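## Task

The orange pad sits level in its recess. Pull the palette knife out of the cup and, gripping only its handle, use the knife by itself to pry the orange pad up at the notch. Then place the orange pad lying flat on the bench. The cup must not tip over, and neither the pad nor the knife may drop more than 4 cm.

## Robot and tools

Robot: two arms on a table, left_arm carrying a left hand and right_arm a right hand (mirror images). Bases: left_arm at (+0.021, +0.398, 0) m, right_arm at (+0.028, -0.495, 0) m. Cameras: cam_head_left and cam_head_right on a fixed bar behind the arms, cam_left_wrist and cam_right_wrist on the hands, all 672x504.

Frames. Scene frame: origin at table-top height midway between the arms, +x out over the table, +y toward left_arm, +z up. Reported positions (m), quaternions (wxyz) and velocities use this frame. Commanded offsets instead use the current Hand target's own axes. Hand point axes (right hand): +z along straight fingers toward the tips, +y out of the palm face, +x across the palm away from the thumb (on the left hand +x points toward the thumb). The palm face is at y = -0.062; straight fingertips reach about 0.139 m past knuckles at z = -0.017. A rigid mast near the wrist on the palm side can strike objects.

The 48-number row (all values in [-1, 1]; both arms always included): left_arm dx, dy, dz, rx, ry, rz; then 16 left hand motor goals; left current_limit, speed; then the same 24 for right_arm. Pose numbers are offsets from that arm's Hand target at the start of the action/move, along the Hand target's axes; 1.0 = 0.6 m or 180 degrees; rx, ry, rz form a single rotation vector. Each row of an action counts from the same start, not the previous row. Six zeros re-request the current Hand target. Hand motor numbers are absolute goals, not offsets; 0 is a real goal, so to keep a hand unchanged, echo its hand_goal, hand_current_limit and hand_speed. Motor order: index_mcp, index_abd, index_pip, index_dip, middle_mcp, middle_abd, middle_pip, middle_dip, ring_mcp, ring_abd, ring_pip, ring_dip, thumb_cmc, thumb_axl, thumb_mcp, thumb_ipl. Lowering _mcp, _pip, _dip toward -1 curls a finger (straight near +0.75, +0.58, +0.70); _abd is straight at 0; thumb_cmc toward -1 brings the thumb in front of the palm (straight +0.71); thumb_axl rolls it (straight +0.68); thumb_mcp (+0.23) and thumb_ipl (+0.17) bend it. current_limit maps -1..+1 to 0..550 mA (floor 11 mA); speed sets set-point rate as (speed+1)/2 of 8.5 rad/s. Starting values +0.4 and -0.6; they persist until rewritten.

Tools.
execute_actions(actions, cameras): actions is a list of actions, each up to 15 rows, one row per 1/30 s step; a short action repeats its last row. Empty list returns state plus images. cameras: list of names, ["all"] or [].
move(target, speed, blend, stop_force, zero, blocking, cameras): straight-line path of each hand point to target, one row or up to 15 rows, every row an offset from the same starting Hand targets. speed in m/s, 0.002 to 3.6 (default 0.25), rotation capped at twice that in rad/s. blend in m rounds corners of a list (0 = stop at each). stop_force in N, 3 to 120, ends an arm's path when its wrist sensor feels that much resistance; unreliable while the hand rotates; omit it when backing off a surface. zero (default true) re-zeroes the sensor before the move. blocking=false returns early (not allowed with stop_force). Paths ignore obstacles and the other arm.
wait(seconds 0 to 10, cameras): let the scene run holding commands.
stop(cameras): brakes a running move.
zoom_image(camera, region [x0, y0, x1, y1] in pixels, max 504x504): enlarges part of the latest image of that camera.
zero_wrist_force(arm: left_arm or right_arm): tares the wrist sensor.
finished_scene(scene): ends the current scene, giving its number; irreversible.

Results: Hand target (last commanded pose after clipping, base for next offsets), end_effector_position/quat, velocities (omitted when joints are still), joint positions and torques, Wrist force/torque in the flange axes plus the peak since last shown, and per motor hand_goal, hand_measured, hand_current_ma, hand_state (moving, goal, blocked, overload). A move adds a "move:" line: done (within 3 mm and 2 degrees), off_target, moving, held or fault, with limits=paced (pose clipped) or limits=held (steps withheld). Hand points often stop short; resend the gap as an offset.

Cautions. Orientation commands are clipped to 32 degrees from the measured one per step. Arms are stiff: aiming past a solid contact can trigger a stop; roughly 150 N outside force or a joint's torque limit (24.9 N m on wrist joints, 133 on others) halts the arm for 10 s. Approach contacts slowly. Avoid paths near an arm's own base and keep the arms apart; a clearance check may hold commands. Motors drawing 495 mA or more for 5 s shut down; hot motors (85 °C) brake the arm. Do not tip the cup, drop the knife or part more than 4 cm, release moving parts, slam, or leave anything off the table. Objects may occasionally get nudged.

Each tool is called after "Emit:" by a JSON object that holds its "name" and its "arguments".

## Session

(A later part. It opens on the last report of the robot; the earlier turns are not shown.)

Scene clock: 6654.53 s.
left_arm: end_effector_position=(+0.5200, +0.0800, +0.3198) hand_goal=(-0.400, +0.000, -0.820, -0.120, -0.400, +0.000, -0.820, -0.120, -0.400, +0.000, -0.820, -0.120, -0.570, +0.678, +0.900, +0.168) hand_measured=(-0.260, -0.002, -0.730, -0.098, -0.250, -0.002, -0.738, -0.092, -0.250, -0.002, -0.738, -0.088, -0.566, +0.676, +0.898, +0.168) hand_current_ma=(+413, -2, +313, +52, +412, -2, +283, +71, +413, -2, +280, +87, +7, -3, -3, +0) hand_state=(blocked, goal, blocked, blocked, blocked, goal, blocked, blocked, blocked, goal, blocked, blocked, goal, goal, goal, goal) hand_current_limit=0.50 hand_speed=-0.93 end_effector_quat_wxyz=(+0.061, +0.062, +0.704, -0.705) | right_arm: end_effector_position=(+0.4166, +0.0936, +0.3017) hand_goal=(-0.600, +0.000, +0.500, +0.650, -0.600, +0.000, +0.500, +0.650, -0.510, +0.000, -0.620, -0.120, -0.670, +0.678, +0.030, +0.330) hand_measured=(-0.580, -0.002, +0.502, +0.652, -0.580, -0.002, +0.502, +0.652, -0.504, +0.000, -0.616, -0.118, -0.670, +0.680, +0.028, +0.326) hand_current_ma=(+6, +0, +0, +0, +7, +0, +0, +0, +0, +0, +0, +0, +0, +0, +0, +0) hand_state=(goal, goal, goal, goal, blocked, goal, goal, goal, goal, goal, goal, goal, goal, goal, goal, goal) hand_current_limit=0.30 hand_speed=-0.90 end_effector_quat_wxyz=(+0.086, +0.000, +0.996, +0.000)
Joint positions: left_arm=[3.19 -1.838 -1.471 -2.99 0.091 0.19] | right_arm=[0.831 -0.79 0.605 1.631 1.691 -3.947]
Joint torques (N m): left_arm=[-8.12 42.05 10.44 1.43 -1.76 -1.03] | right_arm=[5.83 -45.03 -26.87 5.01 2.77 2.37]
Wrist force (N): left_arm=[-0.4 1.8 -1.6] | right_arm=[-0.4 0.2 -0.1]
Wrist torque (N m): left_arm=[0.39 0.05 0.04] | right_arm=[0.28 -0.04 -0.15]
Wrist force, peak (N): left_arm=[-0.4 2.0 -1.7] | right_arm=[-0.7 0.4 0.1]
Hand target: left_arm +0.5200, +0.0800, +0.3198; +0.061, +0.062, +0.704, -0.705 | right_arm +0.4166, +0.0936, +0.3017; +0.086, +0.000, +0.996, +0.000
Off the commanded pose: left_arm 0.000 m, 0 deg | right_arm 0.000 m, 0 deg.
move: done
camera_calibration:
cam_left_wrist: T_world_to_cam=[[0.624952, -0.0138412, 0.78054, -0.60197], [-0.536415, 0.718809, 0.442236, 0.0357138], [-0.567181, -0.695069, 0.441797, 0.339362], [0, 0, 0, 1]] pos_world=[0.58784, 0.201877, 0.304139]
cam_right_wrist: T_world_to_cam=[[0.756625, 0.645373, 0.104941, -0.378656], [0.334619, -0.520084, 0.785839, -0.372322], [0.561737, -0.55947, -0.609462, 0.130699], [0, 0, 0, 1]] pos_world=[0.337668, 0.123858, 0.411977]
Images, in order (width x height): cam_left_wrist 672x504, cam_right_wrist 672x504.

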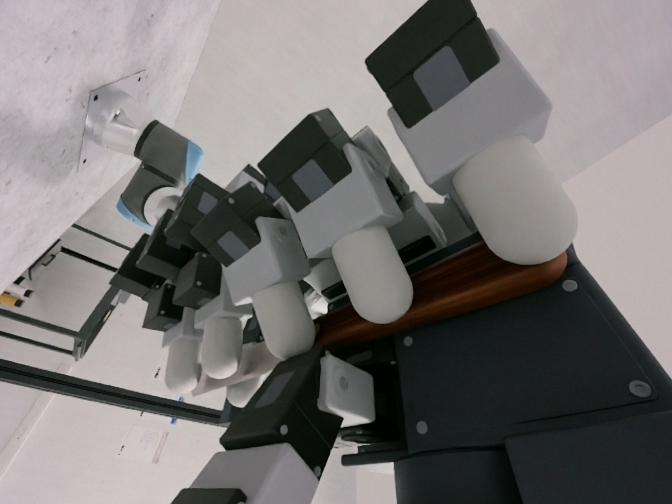

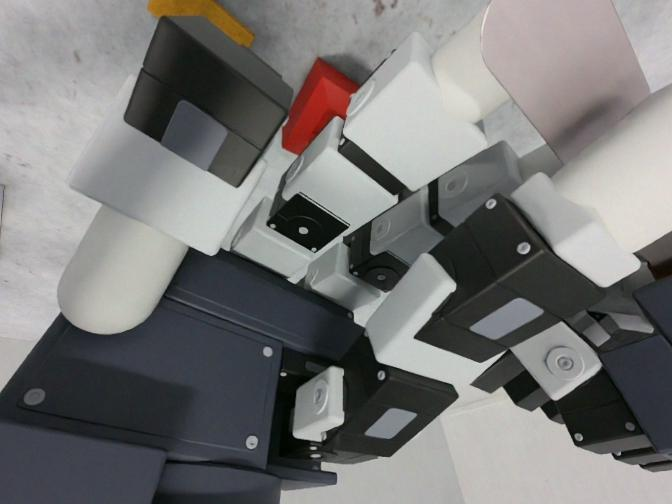

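Emit:
{"name": "move", "arguments": {"target": [0,0,0,0,0,0,-0.4,0,-0.82,-0.12,-0.4,0,-0.82,-0.12,-0.4,0,-0.82,-0.12,-0.571,0.677,0.9,0.1676,0.5,-0.93,-0.0133,0.003,0,0,0,0,-0.60,0,0.5,0.65,-0.60,0,0.5,0.65,-0.51,0,-0.62,-0.12,-0.671,0.677,0.03,0.33,0.3,-0.9], "cameras": ["cam_right_wrist","cam_left_wrist"], "speed": 0.02, "stop_force": 5}}

Emit:
{"name": "move", "arguments": {"target": [0,0,0,0,0,0,-0.4,0,-0.82,-0.12,-0.4,0,-0.82,-0.12,-0.4,0,-0.82,-0.12,-0.571,0.677,0.9,0.1676,0.5,-0.93,0,0,0,0,0,0,-0.70,0,0.5,0.65,-0.70,0,0.5,0.65,-0.51,0,-0.62,-0.12,-0.671,0.677,-0.10,0.40,0.3,-0.95], "cameras": ["cam_right_wrist","cam_left_wrist"]}}

Emit:
{"name": "zoom_image", "arguments": {"camera": "cam_left_wrist", "region": [80, 200, 350, 440]}}

Emit:
{"name": "zoom_image", "arguments": {"camera": "cam_right_wrist", "region": [350, 0, 672, 350]}}

Scene clock: 6692.20 s.
left_arm: end_effector_position=(+0.5200, +0.0800, +0.3198) hand_goal=(-0.400, +0.000, -0.820, -0.120, -0.400, +0.000, -0.820, -0.120, -0.400, +0.000, -0.820, -0.120, -0.570, +0.678, +0.900, +0.168) hand_measured=(-0.260, -0.002, -0.730, -0.098, -0.250, -0.002, -0.738, -0.092, -0.250, -0.002, -0.738, -0.088, -0.566, +0.676, +0.898, +0.168) hand_current_ma=(+413, -2, +313, +52, +413, -2, +283, +71, +412, -2, +280, +87, +7, -3, -3, +0) hand_state=(blocked, goal, blocked, blocked, blocked, goal, blocked, blocked, blocked, goal, blocked, blocked, goal, goal, goal, goal) hand_current_limit=0.50 hand_speed=-0.93 end_effector_quat_wxyz=(+0.061, +0.062, +0.704, -0.705) | right_arm: end_effector_position=(+0.4245, +0.0954, +0.3031) hand_goal=(-0.600, +0.000, +0.500, +0.650, -0.600, +0.000, +0.500, +0.650, -0.510, +0.000, -0.620, -0.120, -0.670, +0.678, +0.030, +0.330) hand_measured=(-0.580, -0.002, +0.502, +0.652, -0.580, -0.002, +0.502, +0.652, -0.504, +0.000, -0.616, -0.118, -0.670, +0.680, +0.028, +0.326) hand_current_ma=(+6, +0, +0, +0, +7, +0, +0, +0, +0, +0, +0, +0, +0, +0, +0, +0) hand_state=(goal, goal, goal, goal, blocked, goal, goal, goal, goal, goal, goal, goal, goal, goal, goal, goal) hand_current_limit=0.30 hand_speed=-0.90 end_effector_quat_wxyz=(+0.086, +0.000, +0.996, +0.000)
Joint positions: left_arm=[3.19 -1.838 -1.471 -2.99 0.091 0.19] | right_arm=[0.824 -0.763 0.554 1.655 1.69 -3.954]
Joint torques (N m): left_arm=[-8.08 42.43 10.28 1.53 -1.71 -1.05] | right_arm=[-5.65 -44.74 -27.24 4.92 -2.54 -2]
Wrist force (N): left_arm=[-0.3 1.8 -1.6] | right_arm=[-0.5 0.2 -0.1]
Wrist torque (N m): left_arm=[0.39 0.03 0.05] | right_arm=[0.28 -0.03 -0.05]
Wrist force, peak (N): left_arm=[-0.5 1.9 -1.7] | right_arm=[-0.7 0.4 -0.1]
Hand target: left_arm +0.5200, +0.0800, +0.3198; +0.061, +0.062, +0.704, -0.705 | right_arm +0.4245, +0.0954, +0.3031; +0.086, +0.000, +0.996, +0.000
Off the commanded pose: left_arm 0.000 m, 0 deg | right_arm 0.000 m, 0 deg.
move: done
camera_calibration:
cam_left_wrist: T_world_to_cam=[[0.624952, -0.0138412, 0.78054, -0.60197], [-0.536415, 0.718809, 0.442236, 0.0357138], [-0.567181, -0.695069, 0.441797, 0.339362], [0, 0, 0, 1]] pos_world=[0.58784, 0.201877, 0.304139]
cam_right_wrist: T_world_to_cam=[[0.756625, 0.645373, 0.104941, -0.385942], [0.334619, -0.520084, 0.785839, -0.375129], [0.561737, -0.55947, -0.609462, 0.128121], [0, 0, 0, 1]] pos_world=[0.345568, 0.125658, 0.413377]
Images, in order (width x height): cam_left_wrist 672x504, cam_right_wrist 672x504.

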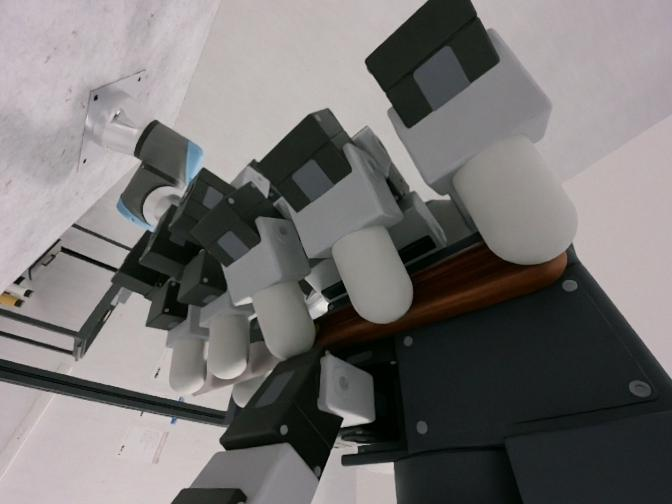

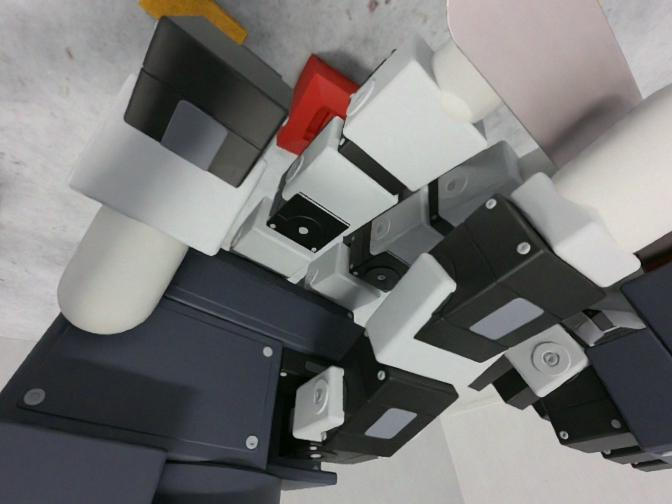

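Scene clock: 6693.20 s.
left_arm: end_effector_position=(+0.5200, +0.0800, +0.3198) hand_goal=(-0.400, +0.000, -0.820, -0.120, -0.400, +0.000, -0.820, -0.120, -0.400, +0.000, -0.820, -0.120, -0.570, +0.678, +0.900, +0.168) hand_measured=(-0.260, -0.002, -0.730, -0.098, -0.252, -0.002, -0.738, -0.092, -0.250, -0.002, -0.738, -0.088, -0.566, +0.676, +0.898, +0.168) hand_current_ma=(+413, -2, +313, +53, +412, -2, +283, +71, +412, -2, +280, +87, +7, -3, -3, +0) hand_state=(blocked, goal, blocked, blocked, blocked, goal, blocked, blocked, blocked, goal, blocked, blocked, goal, goal, goal, goal) hand_current_limit=0.50 hand_speed=-0.93 end_effector_quat_wxyz=(+0.061, +0.062, +0.704, -0.705) | right_arm: end_effector_position=(+0.4245, +0.0954, +0.3031) hand_goal=(-0.700, +0.000, +0.500, +0.650, -0.700, +0.000, +0.500, +0.650, -0.510, +0.000, -0.620, -0.120, -0.670, +0.678, -0.100, +0.400) hand_measured=(-0.618, -0.002, +0.522, +0.658, -0.618, -0.002, +0.520, +0.658, -0.504, +0.000, -0.616, -0.118, -0.670, +0.680, -0.064, +0.406) hand_current_ma=(+110, +0, +6, +1, +107, +0, +6, +1, +0, +0, +0, +0, +0, +0, +31, +1) hand_state=(blocked, goal, blocked, goal, blocked, goal, goal, goal, goal, goal, goal, goal, goal, goal, moving, moving) hand_current_limit=0.30 hand_speed=-0.95 end_effector_quat_wxyz=(+0.086, +0.000, +0.996, +0.000)
Joint positions: left_arm=[3.19 -1.838 -1.471 -2.99 0.091 0.19] | right_arm=[0.824 -0.763 0.554 1.655 1.69 -3.954]
Joint torques (N m): left_arm=[-8.14 41.83 10.37 1.48 -1.79 -0.56] | right_arm=[-3.5 -49.57 -25.78 4.71 -1.97 -2.11]
Wrist force (N): left_arm=[-0.6 -0.5 -2.3] | right_arm=[-0.1 -0.6 2.8]
Wrist torque (N m): left_arm=[0.25 0.15 -0.22] | right_arm=[0.33 -0.03 -0.05]
Wrist force, peak (N): left_arm=[-0.9 -2.5 -2.5] | right_arm=[0.0 -0.6 3.9]
Hand target: left_arm +0.5200, +0.0800, +0.3198; +0.061, +0.062, +0.704, -0.705 | right_arm +0.4245, +0.0954, +0.3031; +0.086, +0.000, +0.996, +0.000
Off the commanded pose: left_arm 0.000 m, 0 deg | right_arm 0.000 m, 0 deg.
move: done
camera_calibration:
cam_left_wrist: T_world_to_cam=[[0.624952, -0.0138412, 0.78054, -0.60197], [-0.536415, 0.718809, 0.442236, 0.0357138], [-0.567181, -0.695069, 0.441797, 0.339362], [0, 0, 0, 1]] pos_world=[0.58784, 0.201877, 0.304139]
cam_right_wrist: T_world_to_cam=[[0.756625, 0.645373, 0.104941, -0.385942], [0.334619, -0.520084, 0.785839, -0.375129], [0.561737, -0.55947, -0.609462, 0.128121], [0, 0, 0, 1]] pos_world=[0.345568, 0.125658, 0.413377]
Images, in order (width x height): cam_left_wrist 672x504, cam_right_wrist 672x504.

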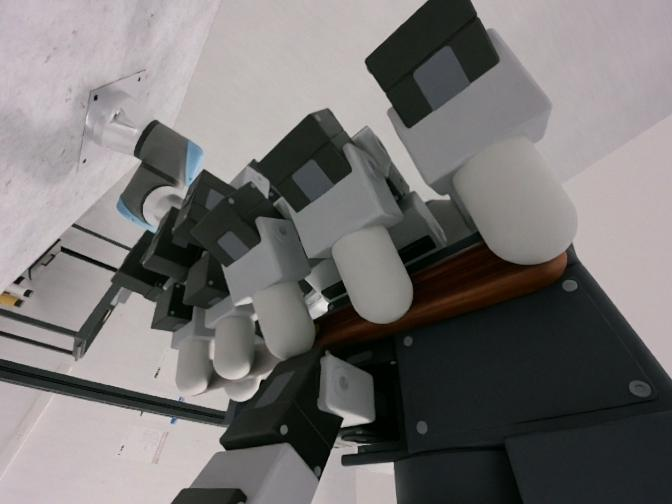

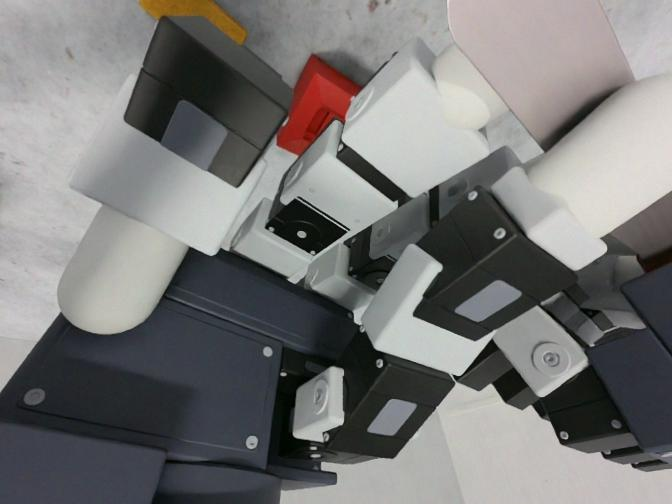

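Scaled by 1.867 from the camera's 672x504 image, which has a finer 960x720 frame.

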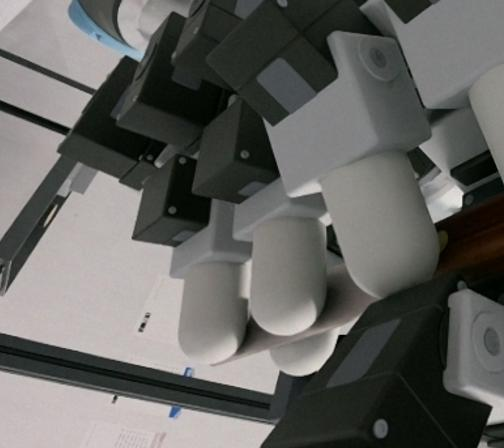

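Scaled by 1.440 from the camera's 672x504 image, which has a finer 960x720 frame.

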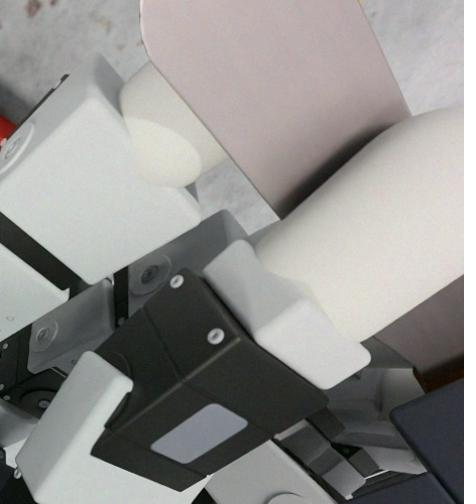

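Emit:
{"name": "move", "arguments": {"target": [0,0,0,0,0,0,-0.4,0,-0.82,-0.12,-0.4,0,-0.82,-0.12,-0.4,0,-0.82,-0.12,-0.571,0.677,0.9,0.1676,0.5,-0.93,0,0,0,0,0,0,-0.70,0,0.5,0.65,-0.70,0,0.5,0.65,-0.51,0,-0.62,-0.12,-0.671,0.677,-0.22,0.44,0.4,-0.95], "cameras": ["cam_right_wrist","cam_left_wrist"]}}

Emit:
{"name": "zoom_image", "arguments": {"camera": "cam_left_wrist", "region": [80, 200, 350, 440]}}

Scene clock: 6706.17 s.
left_arm: end_effector_position=(+0.5200, +0.0800, +0.3198) hand_goal=(-0.400, +0.000, -0.820, -0.120, -0.400, +0.000, -0.820, -0.120, -0.400, +0.000, -0.820, -0.120, -0.570, +0.678, +0.900, +0.168) hand_measured=(-0.260, -0.002, -0.730, -0.098, -0.252, -0.002, -0.738, -0.092, -0.250, -0.002, -0.738, -0.088, -0.566, +0.676, +0.898, +0.168) hand_current_ma=(+413, -2, +313, +53, +413, -2, +283, +71, +413, -2, +280, +87, +7, -3, -3, +0) hand_state=(blocked, goal, blocked, blocked, blocked, goal, blocked, blocked, blocked, goal, blocked, blocked, goal, goal, goal, goal) hand_current_limit=0.50 hand_speed=-0.93 end_effector_quat_wxyz=(+0.061, +0.062, +0.704, -0.705) | right_arm: end_effector_position=(+0.4245, +0.0954, +0.3031) hand_goal=(-0.700, +0.000, +0.500, +0.650, -0.700, +0.000, +0.500, +0.650, -0.510, +0.000, -0.620, -0.120, -0.670, +0.678, -0.220, +0.440) hand_measured=(-0.618, -0.002, +0.522, +0.658, -0.618, -0.002, +0.520, +0.658, -0.504, +0.000, -0.616, -0.118, -0.670, +0.680, -0.100, +0.458) hand_current_ma=(+110, +0, +7, +1, +107, +0, +6, +1, +0, +0, +0, +0, +0, +0, +198, +9) hand_state=(blocked, goal, blocked, goal, blocked, goal, blocked, goal, goal, goal, goal, goal, goal, goal, moving, moving) hand_current_limit=0.40 hand_speed=-0.95 end_effector_quat_wxyz=(+0.086, +0.000, +0.996, +0.000)
Joint positions: left_arm=[3.19 -1.838 -1.471 -2.99 0.091 0.19] | right_arm=[0.824 -0.763 0.554 1.655 1.69 -3.954]
Joint torques (N m): left_arm=[-7.75 42.32 10.29 1.51 -1.8 1.68] | right_arm=[2.09 -58.57 -26.39 2.4 -0.13 -2.01]
Wrist force (N): left_arm=[-0.6 0.7 -1.9] | right_arm=[0.0 0.0 1.3]
Wrist torque (N m): left_arm=[0.33 0.07 -0.07] | right_arm=[0.31 -0.05 -0.06]
Wrist force, peak (N): left_arm=[-1.1 -1.6 -2.2] | right_arm=[-0.1 -0.6 3.1]
Hand target: left_arm +0.5200, +0.0800, +0.3198; +0.061, +0.062, +0.704, -0.705 | right_arm +0.4245, +0.0954, +0.3031; +0.086, +0.000, +0.996, +0.000
Off the commanded pose: left_arm 0.000 m, 0 deg | right_arm 0.000 m, 0 deg.
move: done
camera_calibration:
cam_left_wrist: T_world_to_cam=[[0.624952, -0.0138412, 0.78054, -0.60197], [-0.536415, 0.718809, 0.442236, 0.0357138], [-0.567181, -0.695069, 0.441797, 0.339362], [0, 0, 0, 1]] pos_world=[0.58784, 0.201877, 0.304139]
cam_right_wrist: T_world_to_cam=[[0.756625, 0.645373, 0.104941, -0.385942], [0.334619, -0.520084, 0.785839, -0.375129], [0.561737, -0.55947, -0.609462, 0.128121], [0, 0, 0, 1]] pos_world=[0.345568, 0.125658, 0.413377]
Images, in order (width x height): cam_left_wrist 672x504, cam_right_wrist 672x504.

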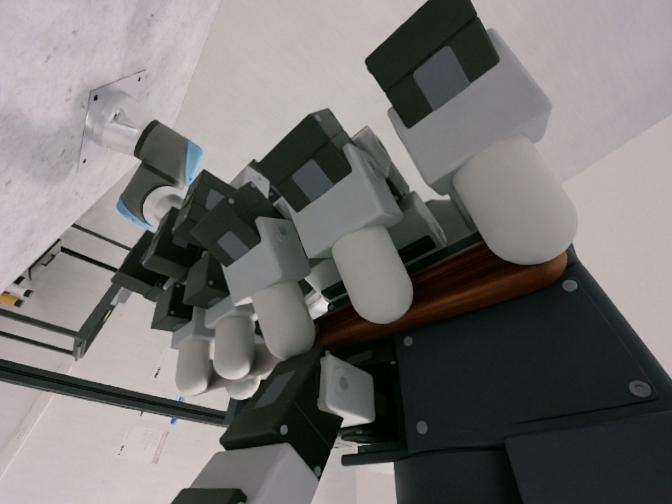

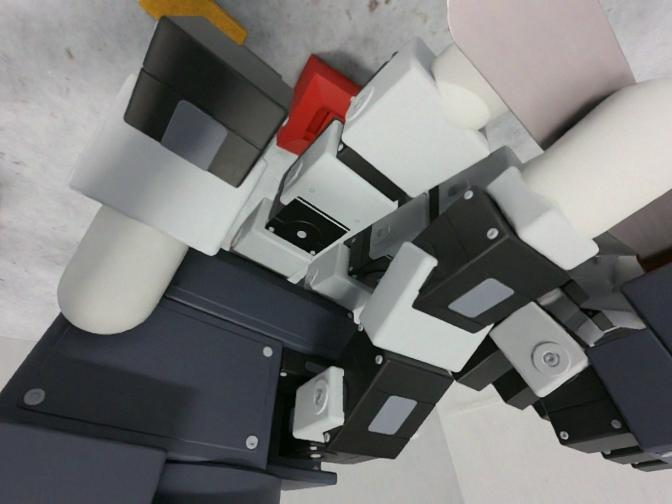

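Scaled by 1.867 from the camera's 672x504 image, which has a finer 960x720 frame.

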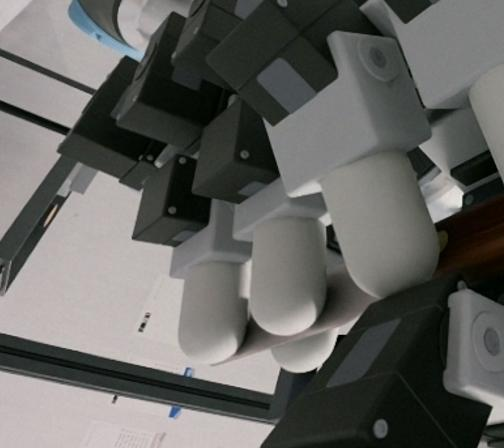

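Emit:
{"name": "move", "arguments": {"target": [0,0,0,0,0,0,-0.4,0,-0.82,-0.12,-0.4,0,-0.82,-0.12,-0.4,0,-0.82,-0.12,-0.571,0.677,0.9,0.1676,0.5,-0.93,0,0,0,0,0,0,-0.82,0,0.5,0.65,-0.80,0,0.5,0.65,-0.51,0,-0.62,-0.12,-0.671,0.677,-0.27,0.43,0.6,-0.95], "cameras": ["cam_right_wrist"]}}

Emit:
{"name": "wait", "arguments": {"seconds": 1, "cameras": ["cam_left_wrist"]}}

Scene clock: 6718.23 s.
left_arm: end_effector_position=(+0.5200, +0.0800, +0.3198) hand_goal=(-0.400, +0.000, -0.820, -0.120, -0.400, +0.000, -0.820, -0.120, -0.400, +0.000, -0.820, -0.120, -0.570, +0.678, +0.900, +0.168) hand_measured=(-0.260, -0.002, -0.730, -0.098, -0.252, -0.002, -0.738, -0.092, -0.250, -0.002, -0.738, -0.088, -0.566, +0.676, +0.898, +0.168) hand_current_ma=(+412, -2, +313, +56, +413, -2, +283, +71, +413, -2, +280, +87, +7, -3, -3, +0) hand_state=(blocked, goal, blocked, blocked, blocked, goal, blocked, blocked, blocked, goal, blocked, blocked, goal, goal, goal, goal) hand_current_limit=0.50 hand_speed=-0.93 end_effector_quat_wxyz=(+0.061, +0.062, +0.704, -0.705) | right_arm: end_effector_position=(+0.4245, +0.0954, +0.3031) hand_goal=(-0.820, +0.000, +0.500, +0.650, -0.800, +0.000, +0.500, +0.650, -0.510, +0.000, -0.620, -0.120, -0.670, +0.678, -0.270, +0.430) hand_measured=(-0.642, -0.002, +0.548, +0.668, -0.642, -0.002, +0.544, +0.670, -0.504, +0.000, -0.616, -0.118, -0.670, +0.680, -0.106, +0.464) hand_current_ma=(+439, +0, +33, +5, +406, +0, +28, +6, +0, +0, +0, +0, +0, +0, +440, +30) hand_state=(blocked, goal, blocked, goal, blocked, goal, blocked, goal, goal, goal, goal, goal, goal, goal, blocked, blocked) hand_current_limit=0.60 hand_speed=-0.95 end_effector_quat_wxyz=(+0.086, +0.000, +0.996, +0.000)
Joint positions: left_arm=[3.19 -1.838 -1.471 -2.99 0.091 0.19] | right_arm=[0.824 -0.763 0.554 1.655 1.69 -3.954]
Joint torques (N m): left_arm=[-8.36 41.69 11.03 0.93 -1.91 1.47] | right_arm=[4.68 -52.46 -26.36 -0.11 1.83 -1.81]
Wrist force (N): left_arm=[-0.9 -3.2 -3.5] | right_arm=[0.2 -1.9 4.3]
Wrist torque (N m): left_arm=[0.15 0.23 -0.38] | right_arm=[0.35 -0.07 -0.02]
Wrist force, peak (N): left_arm=[-1.2 -3.5 -3.5] | right_arm=[0.4 -2.0 4.8]
Hand target: left_arm +0.5200, +0.0800, +0.3198; +0.061, +0.062, +0.704, -0.705 | right_arm +0.4245, +0.0954, +0.3031; +0.086, +0.000, +0.996, +0.000
Off the commanded pose: left_arm 0.000 m, 0 deg | right_arm 0.000 m, 0 deg.
move: done
camera_calibration:
cam_right_wrist: T_world_to_cam=[[0.756625, 0.645373, 0.104941, -0.385867], [0.334619, -0.520084, 0.785839, -0.375096], [0.561737, -0.55947, -0.609462, 0.128177], [0, 0, 0, 1]] pos_world=[0.345468, 0.125658, 0.413377]
Images, in order (width x height): cam_right_wrist 672x504.

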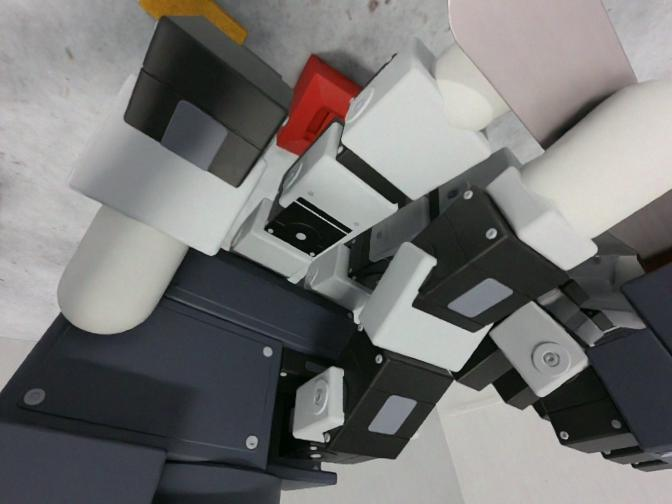

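Scene clock: 6719.23 s.
left_arm: end_effector_position=(+0.5200, +0.0800, +0.3198) hand_goal=(-0.400, +0.000, -0.820, -0.120, -0.400, +0.000, -0.820, -0.120, -0.400, +0.000, -0.820, -0.120, -0.570, +0.678, +0.900, +0.168) hand_measured=(-0.260, -0.002, -0.730, -0.098, -0.252, -0.002, -0.738, -0.092, -0.250, -0.002, -0.738, -0.088, -0.566, +0.676, +0.898, +0.168) hand_current_ma=(+413, -2, +313, +56, +413, -2, +283, +71, +413, -2, +280, +87, +7, -3, -3, +0) hand_state=(blocked, goal, blocked, blocked, blocked, goal, blocked, blocked, blocked, goal, blocked, blocked, goal, goal, goal, goal) hand_current_limit=0.50 hand_speed=-0.93 end_effector_quat_wxyz=(+0.061, +0.062, +0.704, -0.705) | right_arm: end_effector_position=(+0.4245, +0.0954, +0.3031) hand_goal=(-0.820, +0.000, +0.500, +0.650, -0.800, +0.000, +0.500, +0.650, -0.510, +0.000, -0.620, -0.120, -0.670, +0.678, -0.270, +0.430) hand_measured=(-0.642, -0.002, +0.548, +0.668, -0.642, -0.002, +0.544, +0.670, -0.504, +0.000, -0.616, -0.118, -0.670, +0.680, -0.106, +0.464) hand_current_ma=(+440, +0, +33, +5, +406, +0, +28, +6, +0, +0, +0, +0, +0, +0, +440, +30) hand_state=(blocked, goal, blocked, goal, blocked, goal, blocked, goal, goal, goal, goal, goal, goal, goal, blocked, blocked) hand_current_limit=0.60 hand_speed=-0.95 end_effector_quat_wxyz=(+0.086, +0.000, +0.996, +0.000)
Joint positions: left_arm=[3.19 -1.838 -1.471 -2.99 0.091 0.19] | right_arm=[0.824 -0.763 0.554 1.655 1.69 -3.954]
Joint torques (N m): left_arm=[-8.2 41.72 11.37 0.81 -1.87 1.39] | right_arm=[4.63 -51.35 -25.85 -0.18 2.17 -1.84]
Wrist force (N): left_arm=[-0.7 -2.7 -3.7] | right_arm=[0.2 -1.9 4.6]
Wrist torque (N m): left_arm=[0.17 0.23 -0.38] | right_arm=[0.35 -0.04 -0.04]
Wrist force, peak (N): left_arm=[-1.3 -3.6 -3.6] | right_arm=[0.4 -1.9 4.8]
Hand target: left_arm +0.5200, +0.0800, +0.3198; +0.061, +0.062, +0.704, -0.705 | right_arm +0.4245, +0.0954, +0.3031; +0.086, +0.000, +0.996, +0.000
Off the commanded pose: left_arm 0.000 m, 0 deg | right_arm 0.000 m, 0 deg.
wait: 1.00 s; at rest by 0.17 s
camera_calibration:
cam_left_wrist: T_world_to_cam=[[0.624952, -0.0138412, 0.78054, -0.60197], [-0.536415, 0.718809, 0.442236, 0.0357138], [-0.567181, -0.695069, 0.441797, 0.339362], [0, 0, 0, 1]] pos_world=[0.58784, 0.201877, 0.304139]
Images, in order (width x height): cam_left_wrist 672x504.

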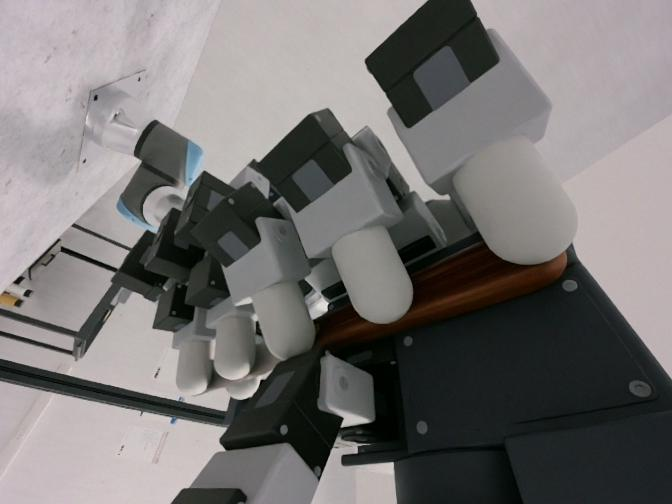

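Emit:
{"name": "move", "arguments": {"target": [0,0,0,0,0,0,-0.26,0,-0.45,0.2,-0.26,0,-0.45,0.2,-0.26,0,-0.45,0.2,-0.571,0.677,0.9,0.1676,0.5,-0.95,0,0,0,0,0,0,-0.82,0,0.5,0.65,-0.80,0,0.5,0.65,-0.51,0,-0.62,-0.12,-0.671,0.677,-0.27,0.43,0.6,-0.95], "cameras": ["cam_left_wrist"]}}

Emit:
{"name": "move", "arguments": {"target": [0,0,0,0,0,0,-0.1,0,0,0.4,-0.1,0,0,0.4,-0.1,0,0,0.4,-0.571,0.677,0.9,0.1676,0.5,-0.93,0,0,0,0,0,0,-0.82,0,0.5,0.65,-0.80,0,0.5,0.65,-0.51,0,-0.62,-0.12,-0.671,0.677,-0.27,0.43,0.6,-0.95], "cameras": ["cam_left_wrist","cam_right_wrist","cam_head_left"]}}

Scene clock: 6735.77 s.
left_arm: end_effector_position=(+0.5200, +0.0800, +0.3198) hand_goal=(-0.260, +0.000, -0.450, +0.200, -0.260, +0.000, -0.450, +0.200, -0.260, +0.000, -0.450, +0.200, -0.570, +0.678, +0.900, +0.168) hand_measured=(-0.258, -0.002, -0.450, +0.198, -0.264, -0.002, -0.450, +0.198, -0.258, -0.002, -0.450, +0.198, -0.568, +0.678, +0.898, +0.168) hand_current_ma=(+2, -2, -1, -4, -6, -2, -1, -3, +1, -2, -1, -3, +3, +1, -3, +0) hand_state=(goal, goal, goal, goal, goal, goal, goal, goal, goal, goal, goal, goal, goal, goal, goal, goal) hand_current_limit=0.50 hand_speed=-0.95 end_effector_quat_wxyz=(+0.061, +0.062, +0.704, -0.705) | right_arm: end_effector_position=(+0.4245, +0.0954, +0.3031) hand_goal=(-0.820, +0.000, +0.500, +0.650, -0.800, +0.000, +0.500, +0.650, -0.510, +0.000, -0.620, -0.120, -0.670, +0.678, -0.270, +0.430) hand_measured=(-0.648, -0.002, +0.552, +0.674, -0.648, +0.000, +0.544, +0.672, -0.504, +0.000, -0.616, -0.118, -0.670, +0.680, -0.106, +0.468) hand_current_ma=(+440, +0, +40, +9, +373, +0, +29, +7, +0, +0, +0, +0, +0, +0, +440, +39) hand_state=(blocked, goal, blocked, blocked, blocked, goal, blocked, blocked, goal, goal, goal, goal, goal, goal, blocked, blocked) hand_current_limit=0.60 hand_speed=-0.95 end_effector_quat_wxyz=(+0.086, +0.000, +0.996, +0.000)
Joint positions: left_arm=[3.19 -1.838 -1.471 -2.99 0.091 0.19] | right_arm=[0.824 -0.763 0.554 1.655 1.69 -3.954]
Joint torques (N m): left_arm=[-7.58 41.34 12.07 0.08 -1.9 1.23] | right_arm=[5.2 -48.28 -25.62 -0.14 2.14 -1.57]
Wrist force (N): left_arm=[-0.6 1.5 -1.4] | right_arm=[-0.3 0.2 0.2]
Wrist torque (N m): left_arm=[0.35 0.07 0.01] | right_arm=[0.29 -0.03 -0.04]
Wrist force, peak (N): left_arm=[-1.1 -3.7 -3.5] | right_arm=[0.1 -2.0 4.9]
Hand target: left_arm +0.5200, +0.0800, +0.3198; +0.061, +0.062, +0.704, -0.705 | right_arm +0.4245, +0.0954, +0.3031; +0.086, +0.000, +0.996, +0.000
Off the commanded pose: left_arm 0.000 m, 0 deg | right_arm 0.000 m, 0 deg.
move: done
camera_calibration:
cam_left_wrist: T_world_to_cam=[[0.624952, -0.0138412, 0.78054, -0.60197], [-0.536415, 0.718809, 0.442236, 0.0357138], [-0.567181, -0.695069, 0.441797, 0.339362], [0, 0, 0, 1]] pos_world=[0.58784, 0.201877, 0.304139]
Images, in order (width x height): cam_left_wrist 672x504.

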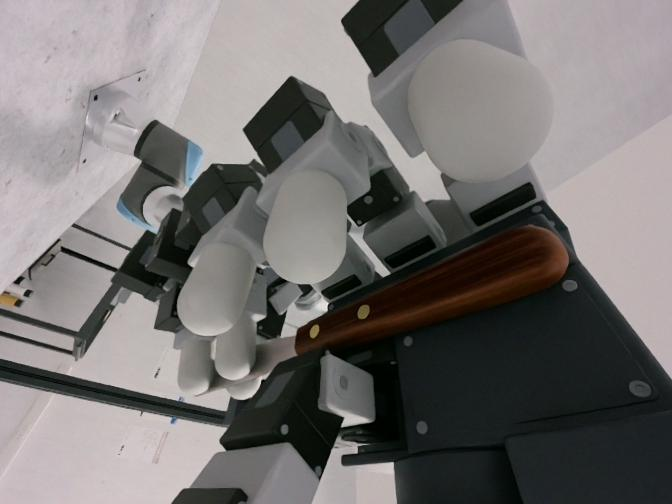

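Scene clock: 6737.83 s.
left_arm: end_effector_position=(+0.5200, +0.0800, +0.3198) hand_goal=(-0.100, +0.000, +0.000, +0.400, -0.100, +0.000, +0.000, +0.400, -0.100, +0.000, +0.000, +0.400, -0.570, +0.678, +0.900, +0.168) hand_measured=(-0.110, -0.002, -0.002, +0.398, -0.108, -0.002, -0.002, +0.398, -0.110, -0.002, -0.002, +0.398, -0.568, +0.678, +0.898, +0.168) hand_current_ma=(-20, -2, -4, -4, -18, -2, -4, -3, -19, -2, -4, -3, +3, +1, -3, +0) hand_state=(goal, goal, goal, goal, goal, goal, goal, goal, goal, goal, goal, goal, goal, goal, goal, goal) hand_current_limit=0.50 hand_speed=-0.93 end_effector_quat_wxyz=(+0.061, +0.062, +0.704, -0.705) | right_arm: end_effector_position=(+0.4245, +0.0954, +0.3031) hand_goal=(-0.820, +0.000, +0.500, +0.650, -0.800, +0.000, +0.500, +0.650, -0.510, +0.000, -0.620, -0.120, -0.670, +0.678, -0.270, +0.430) hand_measured=(-0.648, -0.002, +0.552, +0.674, -0.648, +0.000, +0.544, +0.672, -0.504, +0.000, -0.616, -0.118, -0.670, +0.680, -0.106, +0.468) hand_current_ma=(+440, +0, +40, +9, +373, +0, +29, +7, +0, +0, +0, +0, +0, +0, +440, +39) hand_state=(blocked, goal, blocked, blocked, blocked, goal, blocked, blocked, goal, goal, goal, goal, goal, goal, blocked, blocked) hand_current_limit=0.60 hand_speed=-0.95 end_effector_quat_wxyz=(+0.086, +0.000, +0.996, +0.000)
Joint positions: left_arm=[3.19 -1.838 -1.471 -2.99 0.091 0.19] | right_arm=[0.824 -0.763 0.554 1.655 1.69 -3.954]
Joint torques (N m): left_arm=[-8.52 41.2 12.23 -0.22 -1.86 1.11] | right_arm=[5.07 -48.21 -23.64 -0.12 2.18 -1.46]
Wrist force (N): left_arm=[-0.5 1.5 -1.7] | right_arm=[-0.3 0.4 0.3]
Wrist torque (N m): left_arm=[0.33 0.06 0.02] | right_arm=[0.31 -0.03 -0.03]
Wrist force, peak (N): left_arm=[-0.4 1.7 -1.6] | right_arm=[-0.5 0.4 0.4]
Hand target: left_arm +0.5200, +0.0800, +0.3198; +0.061, +0.062, +0.704, -0.705 | right_arm +0.4245, +0.0954, +0.3031; +0.086, +0.000, +0.996, +0.000
Off the commanded pose: left_arm 0.000 m, 0 deg | right_arm 0.000 m, 0 deg.
move: done
camera_calibration:
cam_left_wrist: T_world_to_cam=[[0.624952, -0.0138412, 0.78054, -0.60197], [-0.536415, 0.718809, 0.442236, 0.0357138], [-0.567181, -0.695069, 0.441797, 0.339362], [0, 0, 0, 1]] pos_world=[0.58784, 0.201877, 0.304139]
cam_right_wrist: T_world_to_cam=[[0.756625, 0.645373, 0.104941, -0.385942], [0.334619, -0.520084, 0.785839, -0.375129], [0.561737, -0.55947, -0.609462, 0.128121], [0, 0, 0, 1]] pos_world=[0.345568, 0.125658, 0.413377]
Images, in order (width x height): cam_head_left 672x504, cam_left_wrist 672x504, cam_right_wrist 672x504.

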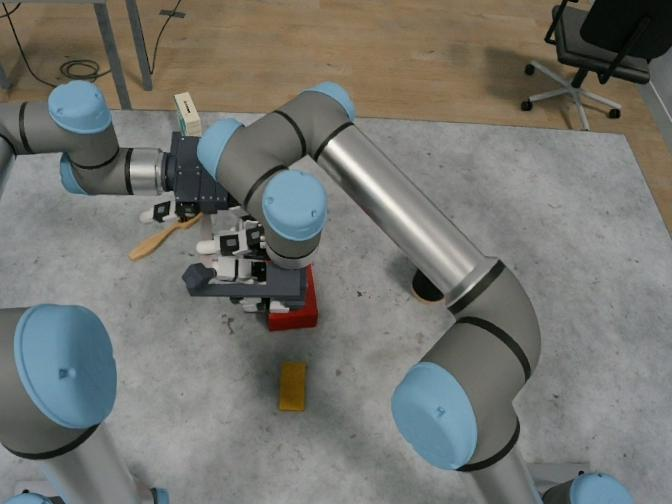

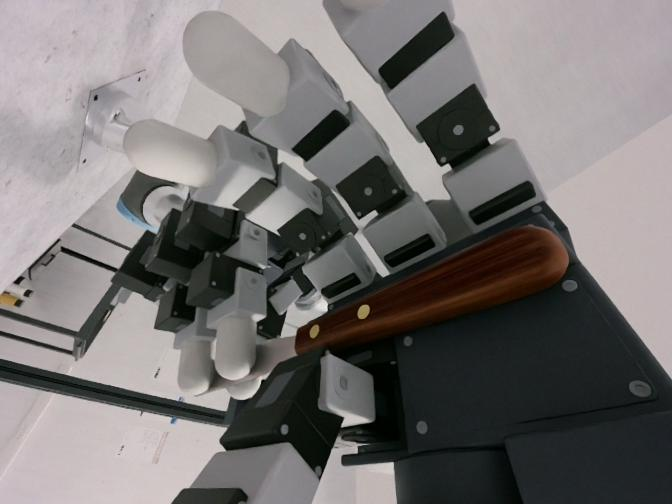

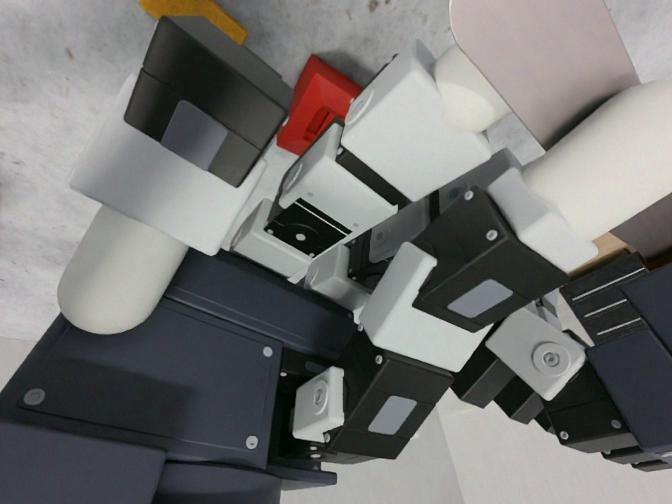

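Emit:
{"name": "move", "arguments": {"target": [0,0,0,0,0,0,0.5,0,0.5,0.65,0.5,0,0.5,0.65,0.5,0,0.5,0.65,-0.571,0.677,0.9,0.1676,0.5,-0.9,0,0,0,0,0,0,-0.82,0,0.5,0.65,-0.80,0,0.5,0.65,-0.51,0,-0.62,-0.12,-0.671,0.677,-0.27,0.43,0.6,-0.95], "cameras": ["cam_left_wrist"]}}

Emit:
{"name": "move", "arguments": {"target": [-0.0058,-0.0328,0,0,0,0,0.5,0,0.5,0.65,0.5,0,0.5,0.65,0.5,0,0.5,0.65,-0.571,0.677,0.9,0.1676,0.5,-0.9,0,0,0,0,0,0,-0.82,0,0.5,0.65,-0.80,0,0.5,0.65,-0.51,0,-0.62,-0.12,-0.671,0.677,-0.27,0.43,0.6,-0.95], "cameras": ["cam_left_wrist"], "speed": 0.03, "stop_force": 5}}

Scene clock: 6762.67 s.
left_arm: end_effector_position=(+0.5200, +0.0800, +0.3198) hand_goal=(+0.500, +0.000, +0.500, +0.650, +0.500, +0.000, +0.500, +0.650, +0.500, +0.000, +0.500, +0.650, -0.570, +0.678, +0.900, +0.168) hand_measured=(+0.476, -0.002, +0.492, +0.646, +0.478, -0.002, +0.492, +0.648, +0.478, -0.002, +0.492, +0.648, -0.568, +0.678, +0.898, +0.168) hand_current_ma=(-63, -2, -15, -5, -55, -2, -15, -4, -59, -2, -15, -4, +3, +1, -3, +0) hand_state=(blocked, goal, goal, goal, blocked, goal, goal, goal, blocked, goal, goal, goal, goal, goal, goal, goal) hand_current_limit=0.50 hand_speed=-0.90 end_effector_quat_wxyz=(+0.061, +0.062, +0.704, -0.705) | right_arm: end_effector_position=(+0.4245, +0.0954, +0.3031) hand_goal=(-0.820, +0.000, +0.500, +0.650, -0.800, +0.000, +0.500, +0.650, -0.510, +0.000, -0.620, -0.120, -0.670, +0.678, -0.270, +0.430) hand_measured=(-0.648, -0.002, +0.552, +0.674, -0.648, +0.000, +0.544, +0.672, -0.504, +0.000, -0.616, -0.118, -0.670, +0.680, -0.106, +0.468) hand_current_ma=(+440, +0, +40, +9, +373, +0, +29, +7, +0, +0, +0, +0, +0, +0, +440, +39) hand_state=(blocked, goal, blocked, blocked, blocked, goal, blocked, blocked, goal, goal, goal, goal, goal, goal, blocked, blocked) hand_current_limit=0.60 hand_speed=-0.95 end_effector_quat_wxyz=(+0.086, +0.000, +0.996, +0.000)
Joint positions: left_arm=[3.19 -1.838 -1.471 -2.99 0.091 0.19] | right_arm=[0.824 -0.763 0.554 1.655 1.69 -3.954]
Joint torques (N m): left_arm=[-8.39 40.41 12.91 -0.96 -1.84 0.81] | right_arm=[5.36 -47.74 -24.33 0.04 2.16 -1.48]
Wrist force (N): left_arm=[-0.4 1.5 -1.5] | right_arm=[-0.3 0.3 0.1]
Wrist torque (N m): left_arm=[0.22 0.08 0.04] | right_arm=[0.30 -0.02 -0.04]
Wrist force, peak (N): left_arm=[-0.7 1.6 -1.6] | right_arm=[-0.6 0.5 0.4]
Hand target: left_arm +0.5200, +0.0800, +0.3198; +0.061, +0.062, +0.704, -0.705 | right_arm +0.4245, +0.0954, +0.3031; +0.086, +0.000, +0.996, +0.000
Off the commanded pose: left_arm 0.000 m, 0 deg | right_arm 0.000 m, 0 deg.
move: done
camera_calibration:
cam_left_wrist: T_world_to_cam=[[0.624952, -0.0138412, 0.78054, -0.60197], [-0.536415, 0.718809, 0.442236, 0.0357138], [-0.567181, -0.695069, 0.441797, 0.339362], [0, 0, 0, 1]] pos_world=[0.58784, 0.201877, 0.304139]
Images, in order (width x height): cam_left_wrist 672x504.

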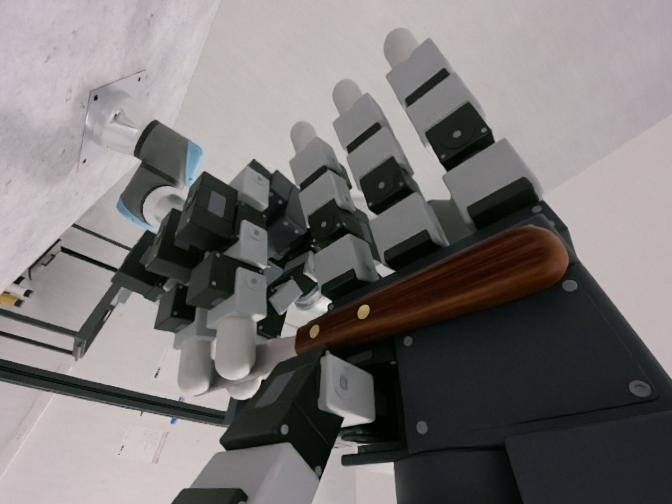

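Scene clock: 6764.53 s.
left_arm: end_effector_position=(+0.5200, +0.0800, +0.3398) hand_goal=(+0.500, +0.000, +0.500, +0.650, +0.500, +0.000, +0.500, +0.650, +0.500, +0.000, +0.500, +0.650, -0.570, +0.678, +0.900, +0.168) hand_measured=(+0.476, -0.002, +0.492, +0.646, +0.478, -0.002, +0.492, +0.648, +0.478, -0.002, +0.492, +0.648, -0.568, +0.678, +0.898, +0.168) hand_current_ma=(-63, -2, -15, -5, -55, -2, -15, -4, -58, -2, -15, -4, +3, +1, -3, +0) hand_state=(blocked, goal, goal, goal, blocked, goal, goal, goal, blocked, goal, goal, goal, goal, goal, goal, goal) hand_current_limit=0.50 hand_speed=-0.90 end_effector_quat_wxyz=(+0.061, +0.062, +0.704, -0.705) | right_arm: end_effector_position=(+0.4245, +0.0954, +0.3031) hand_goal=(-0.820, +0.000, +0.500, +0.650, -0.800, +0.000, +0.500, +0.650, -0.510, +0.000, -0.620, -0.120, -0.670, +0.678, -0.270, +0.430) hand_measured=(-0.648, -0.002, +0.552, +0.674, -0.648, +0.000, +0.544, +0.672, -0.504, +0.000, -0.616, -0.118, -0.670, +0.680, -0.106, +0.468) hand_current_ma=(+440, +0, +40, +9, +373, +0, +29, +7, +0, +0, +0, +0, +0, +0, +440, +39) hand_state=(blocked, goal, blocked, blocked, blocked, goal, blocked, blocked, goal, goal, goal, goal, goal, goal, blocked, blocked) hand_current_limit=0.60 hand_speed=-0.95 end_effector_quat_wxyz=(+0.086, +0.000, +0.996, +0.000)
Joint positions: left_arm=[3.19 -1.831 -1.429 -3.039 0.092 0.19] | right_arm=[0.824 -0.763 0.554 1.655 1.69 -3.954]
Joint torques (N m): left_arm=[8.81 20.71 34.86 -1.68 1.92 1.59] | right_arm=[3.72 -48.07 -23.49 0.03 2.16 -1.29]
Wrist force (N): left_arm=[-0.6 1.5 -1.5] | right_arm=[-0.4 0.3 0.1]
Wrist torque (N m): left_arm=[0.23 0.09 -0.09] | right_arm=[0.30 -0.01 -0.05]
Wrist force, peak (N): left_arm=[-0.5 2.0 -1.6] | right_arm=[-0.6 0.2 0.4]
Hand target: left_arm +0.5200, +0.0801, +0.3398; +0.061, +0.062, +0.704, -0.705 | right_arm +0.4245, +0.0954, +0.3031; +0.086, +0.000, +0.996, +0.000
Off the commanded pose: left_arm 0.000 m, 0 deg | right_arm 0.000 m, 0 deg.
move: done
camera_calibration:
cam_left_wrist: T_world_to_cam=[[0.624952, -0.0138412, 0.78054, -0.617581], [-0.536415, 0.718809, 0.442236, 0.026869], [-0.567181, -0.695069, 0.441797, 0.330526], [0, 0, 0, 1]] pos_world=[0.58784, 0.201877, 0.324139]
Images, in order (width x height): cam_left_wrist 672x504.

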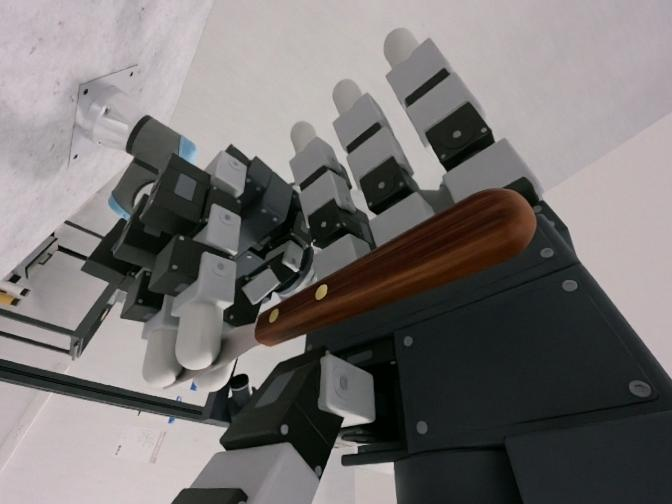

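Emit:
{"name": "move", "arguments": {"target": [-0.0058,-0.0328,-0.25,0,0,0,0.5,0,0.5,0.65,0.5,0,0.5,0.65,0.5,0,0.5,0.65,-0.571,0.677,0.9,0.1676,0.5,-0.9,0,0,0,0,0,0,-0.82,0,0.5,0.65,-0.80,0,0.5,0.65,-0.51,0,-0.62,-0.12,-0.671,0.677,-0.27,0.43,0.6,-0.95], "cameras": ["cam_head_left","cam_head_right","cam_right_wrist"], "speed": 0.05, "stop_force": 8}}

Scene clock: 6777.90 s.
left_arm: end_effector_position=(+0.5202, +0.2301, +0.3596) hand_goal=(+0.500, +0.000, +0.500, +0.650, +0.500, +0.000, +0.500, +0.650, +0.500, +0.000, +0.500, +0.650, -0.570, +0.678, +0.900, +0.168) hand_measured=(+0.488, -0.002, +0.498, +0.648, +0.478, -0.002, +0.492, +0.648, +0.478, -0.002, +0.492, +0.648, -0.568, +0.678, +0.898, +0.168) hand_current_ma=(-25, -2, -2, -1, -55, -2, -15, -4, -58, -2, -15, -4, +3, +1, -3, +0) hand_state=(goal, goal, goal, goal, blocked, goal, goal, goal, blocked, goal, goal, goal, goal, goal, goal, goal) hand_current_limit=0.50 hand_speed=-0.90 end_effector_quat_wxyz=(+0.061, +0.062, +0.704, -0.705) | right_arm: end_effector_position=(+0.4245, +0.0954, +0.3031) hand_goal=(-0.820, +0.000, +0.500, +0.650, -0.800, +0.000, +0.500, +0.650, -0.510, +0.000, -0.620, -0.120, -0.670, +0.678, -0.270, +0.430) hand_measured=(-0.648, -0.002, +0.560, +0.678, -0.652, +0.000, +0.544, +0.672, -0.504, +0.000, -0.616, -0.118, -0.670, +0.680, -0.106, +0.468) hand_current_ma=(+440, +0, +50, +11, +349, +0, +29, +7, +0, +0, +0, +0, +0, +0, +440, +39) hand_state=(blocked, goal, blocked, blocked, blocked, goal, blocked, blocked, goal, goal, goal, goal, goal, goal, blocked, blocked) hand_current_limit=0.60 hand_speed=-0.95 end_effector_quat_wxyz=(+0.086, +0.000, +0.996, +0.000)
Joint positions: left_arm=[3.485 -1.815 -1.398 -3.073 0.387 0.177] | right_arm=[0.824 -0.763 0.554 1.655 1.69 -3.954]
Joint torques (N m): left_arm=[9.98 19.81 33.93 -2.19 1.94 1.35] | right_arm=[4.48 -48.12 -22.23 0 1.98 -1.07]
Wrist force (N): left_arm=[-0.5 1.6 -1.2] | right_arm=[-0.2 0.8 0.5]
Wrist torque (N m): left_arm=[0.25 0.08 0.04] | right_arm=[0.33 -0.03 -0.06]
Wrist force, peak (N): left_arm=[-0.4 1.9 -1.6] | right_arm=[-0.1 0.9 0.4]
Hand target: left_arm +0.5202, +0.2301, +0.3596; +0.061, +0.062, +0.704, -0.705 | right_arm +0.4245, +0.0954, +0.3031; +0.086, +0.000, +0.996, +0.000
Off the commanded pose: left_arm 0.000 m, 0 deg | right_arm 0.000 m, 0 deg.
move: done
camera_calibration:
cam_right_wrist: T_world_to_cam=[[0.756625, 0.645373, 0.104941, -0.385942], [0.334619, -0.520084, 0.785839, -0.375129], [0.561737, -0.55947, -0.609462, 0.128121], [0, 0, 0, 1]] pos_world=[0.345568, 0.125658, 0.413377]
Images, in order (width x height): cam_head_left 672x504, cam_head_right 672x504, cam_right_wrist 672x504.

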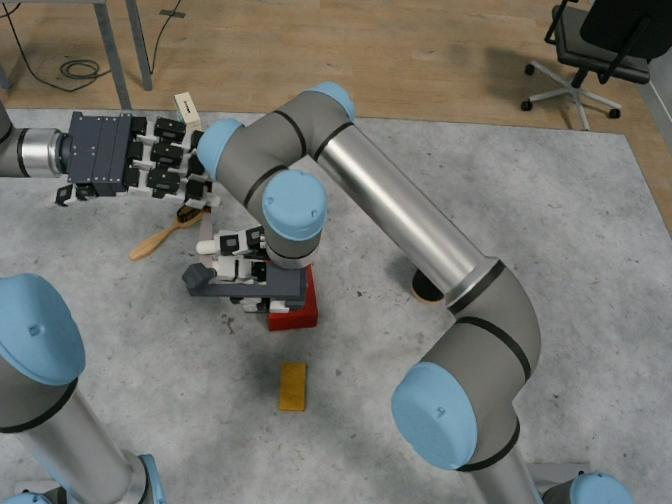

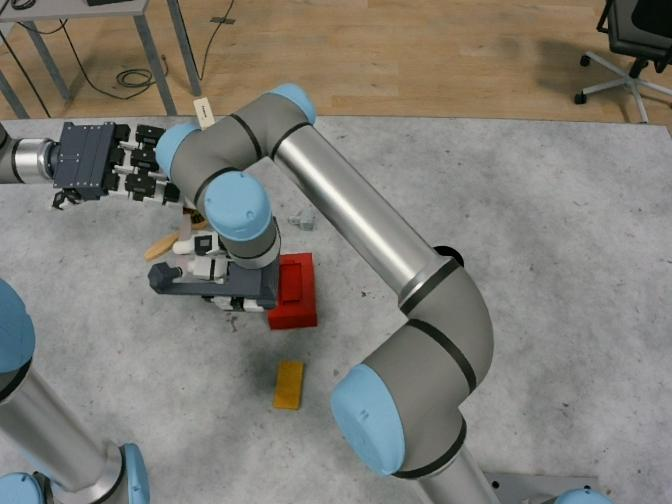

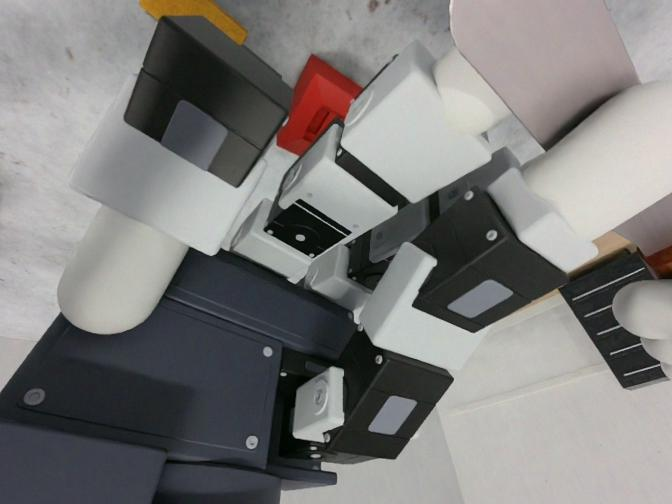

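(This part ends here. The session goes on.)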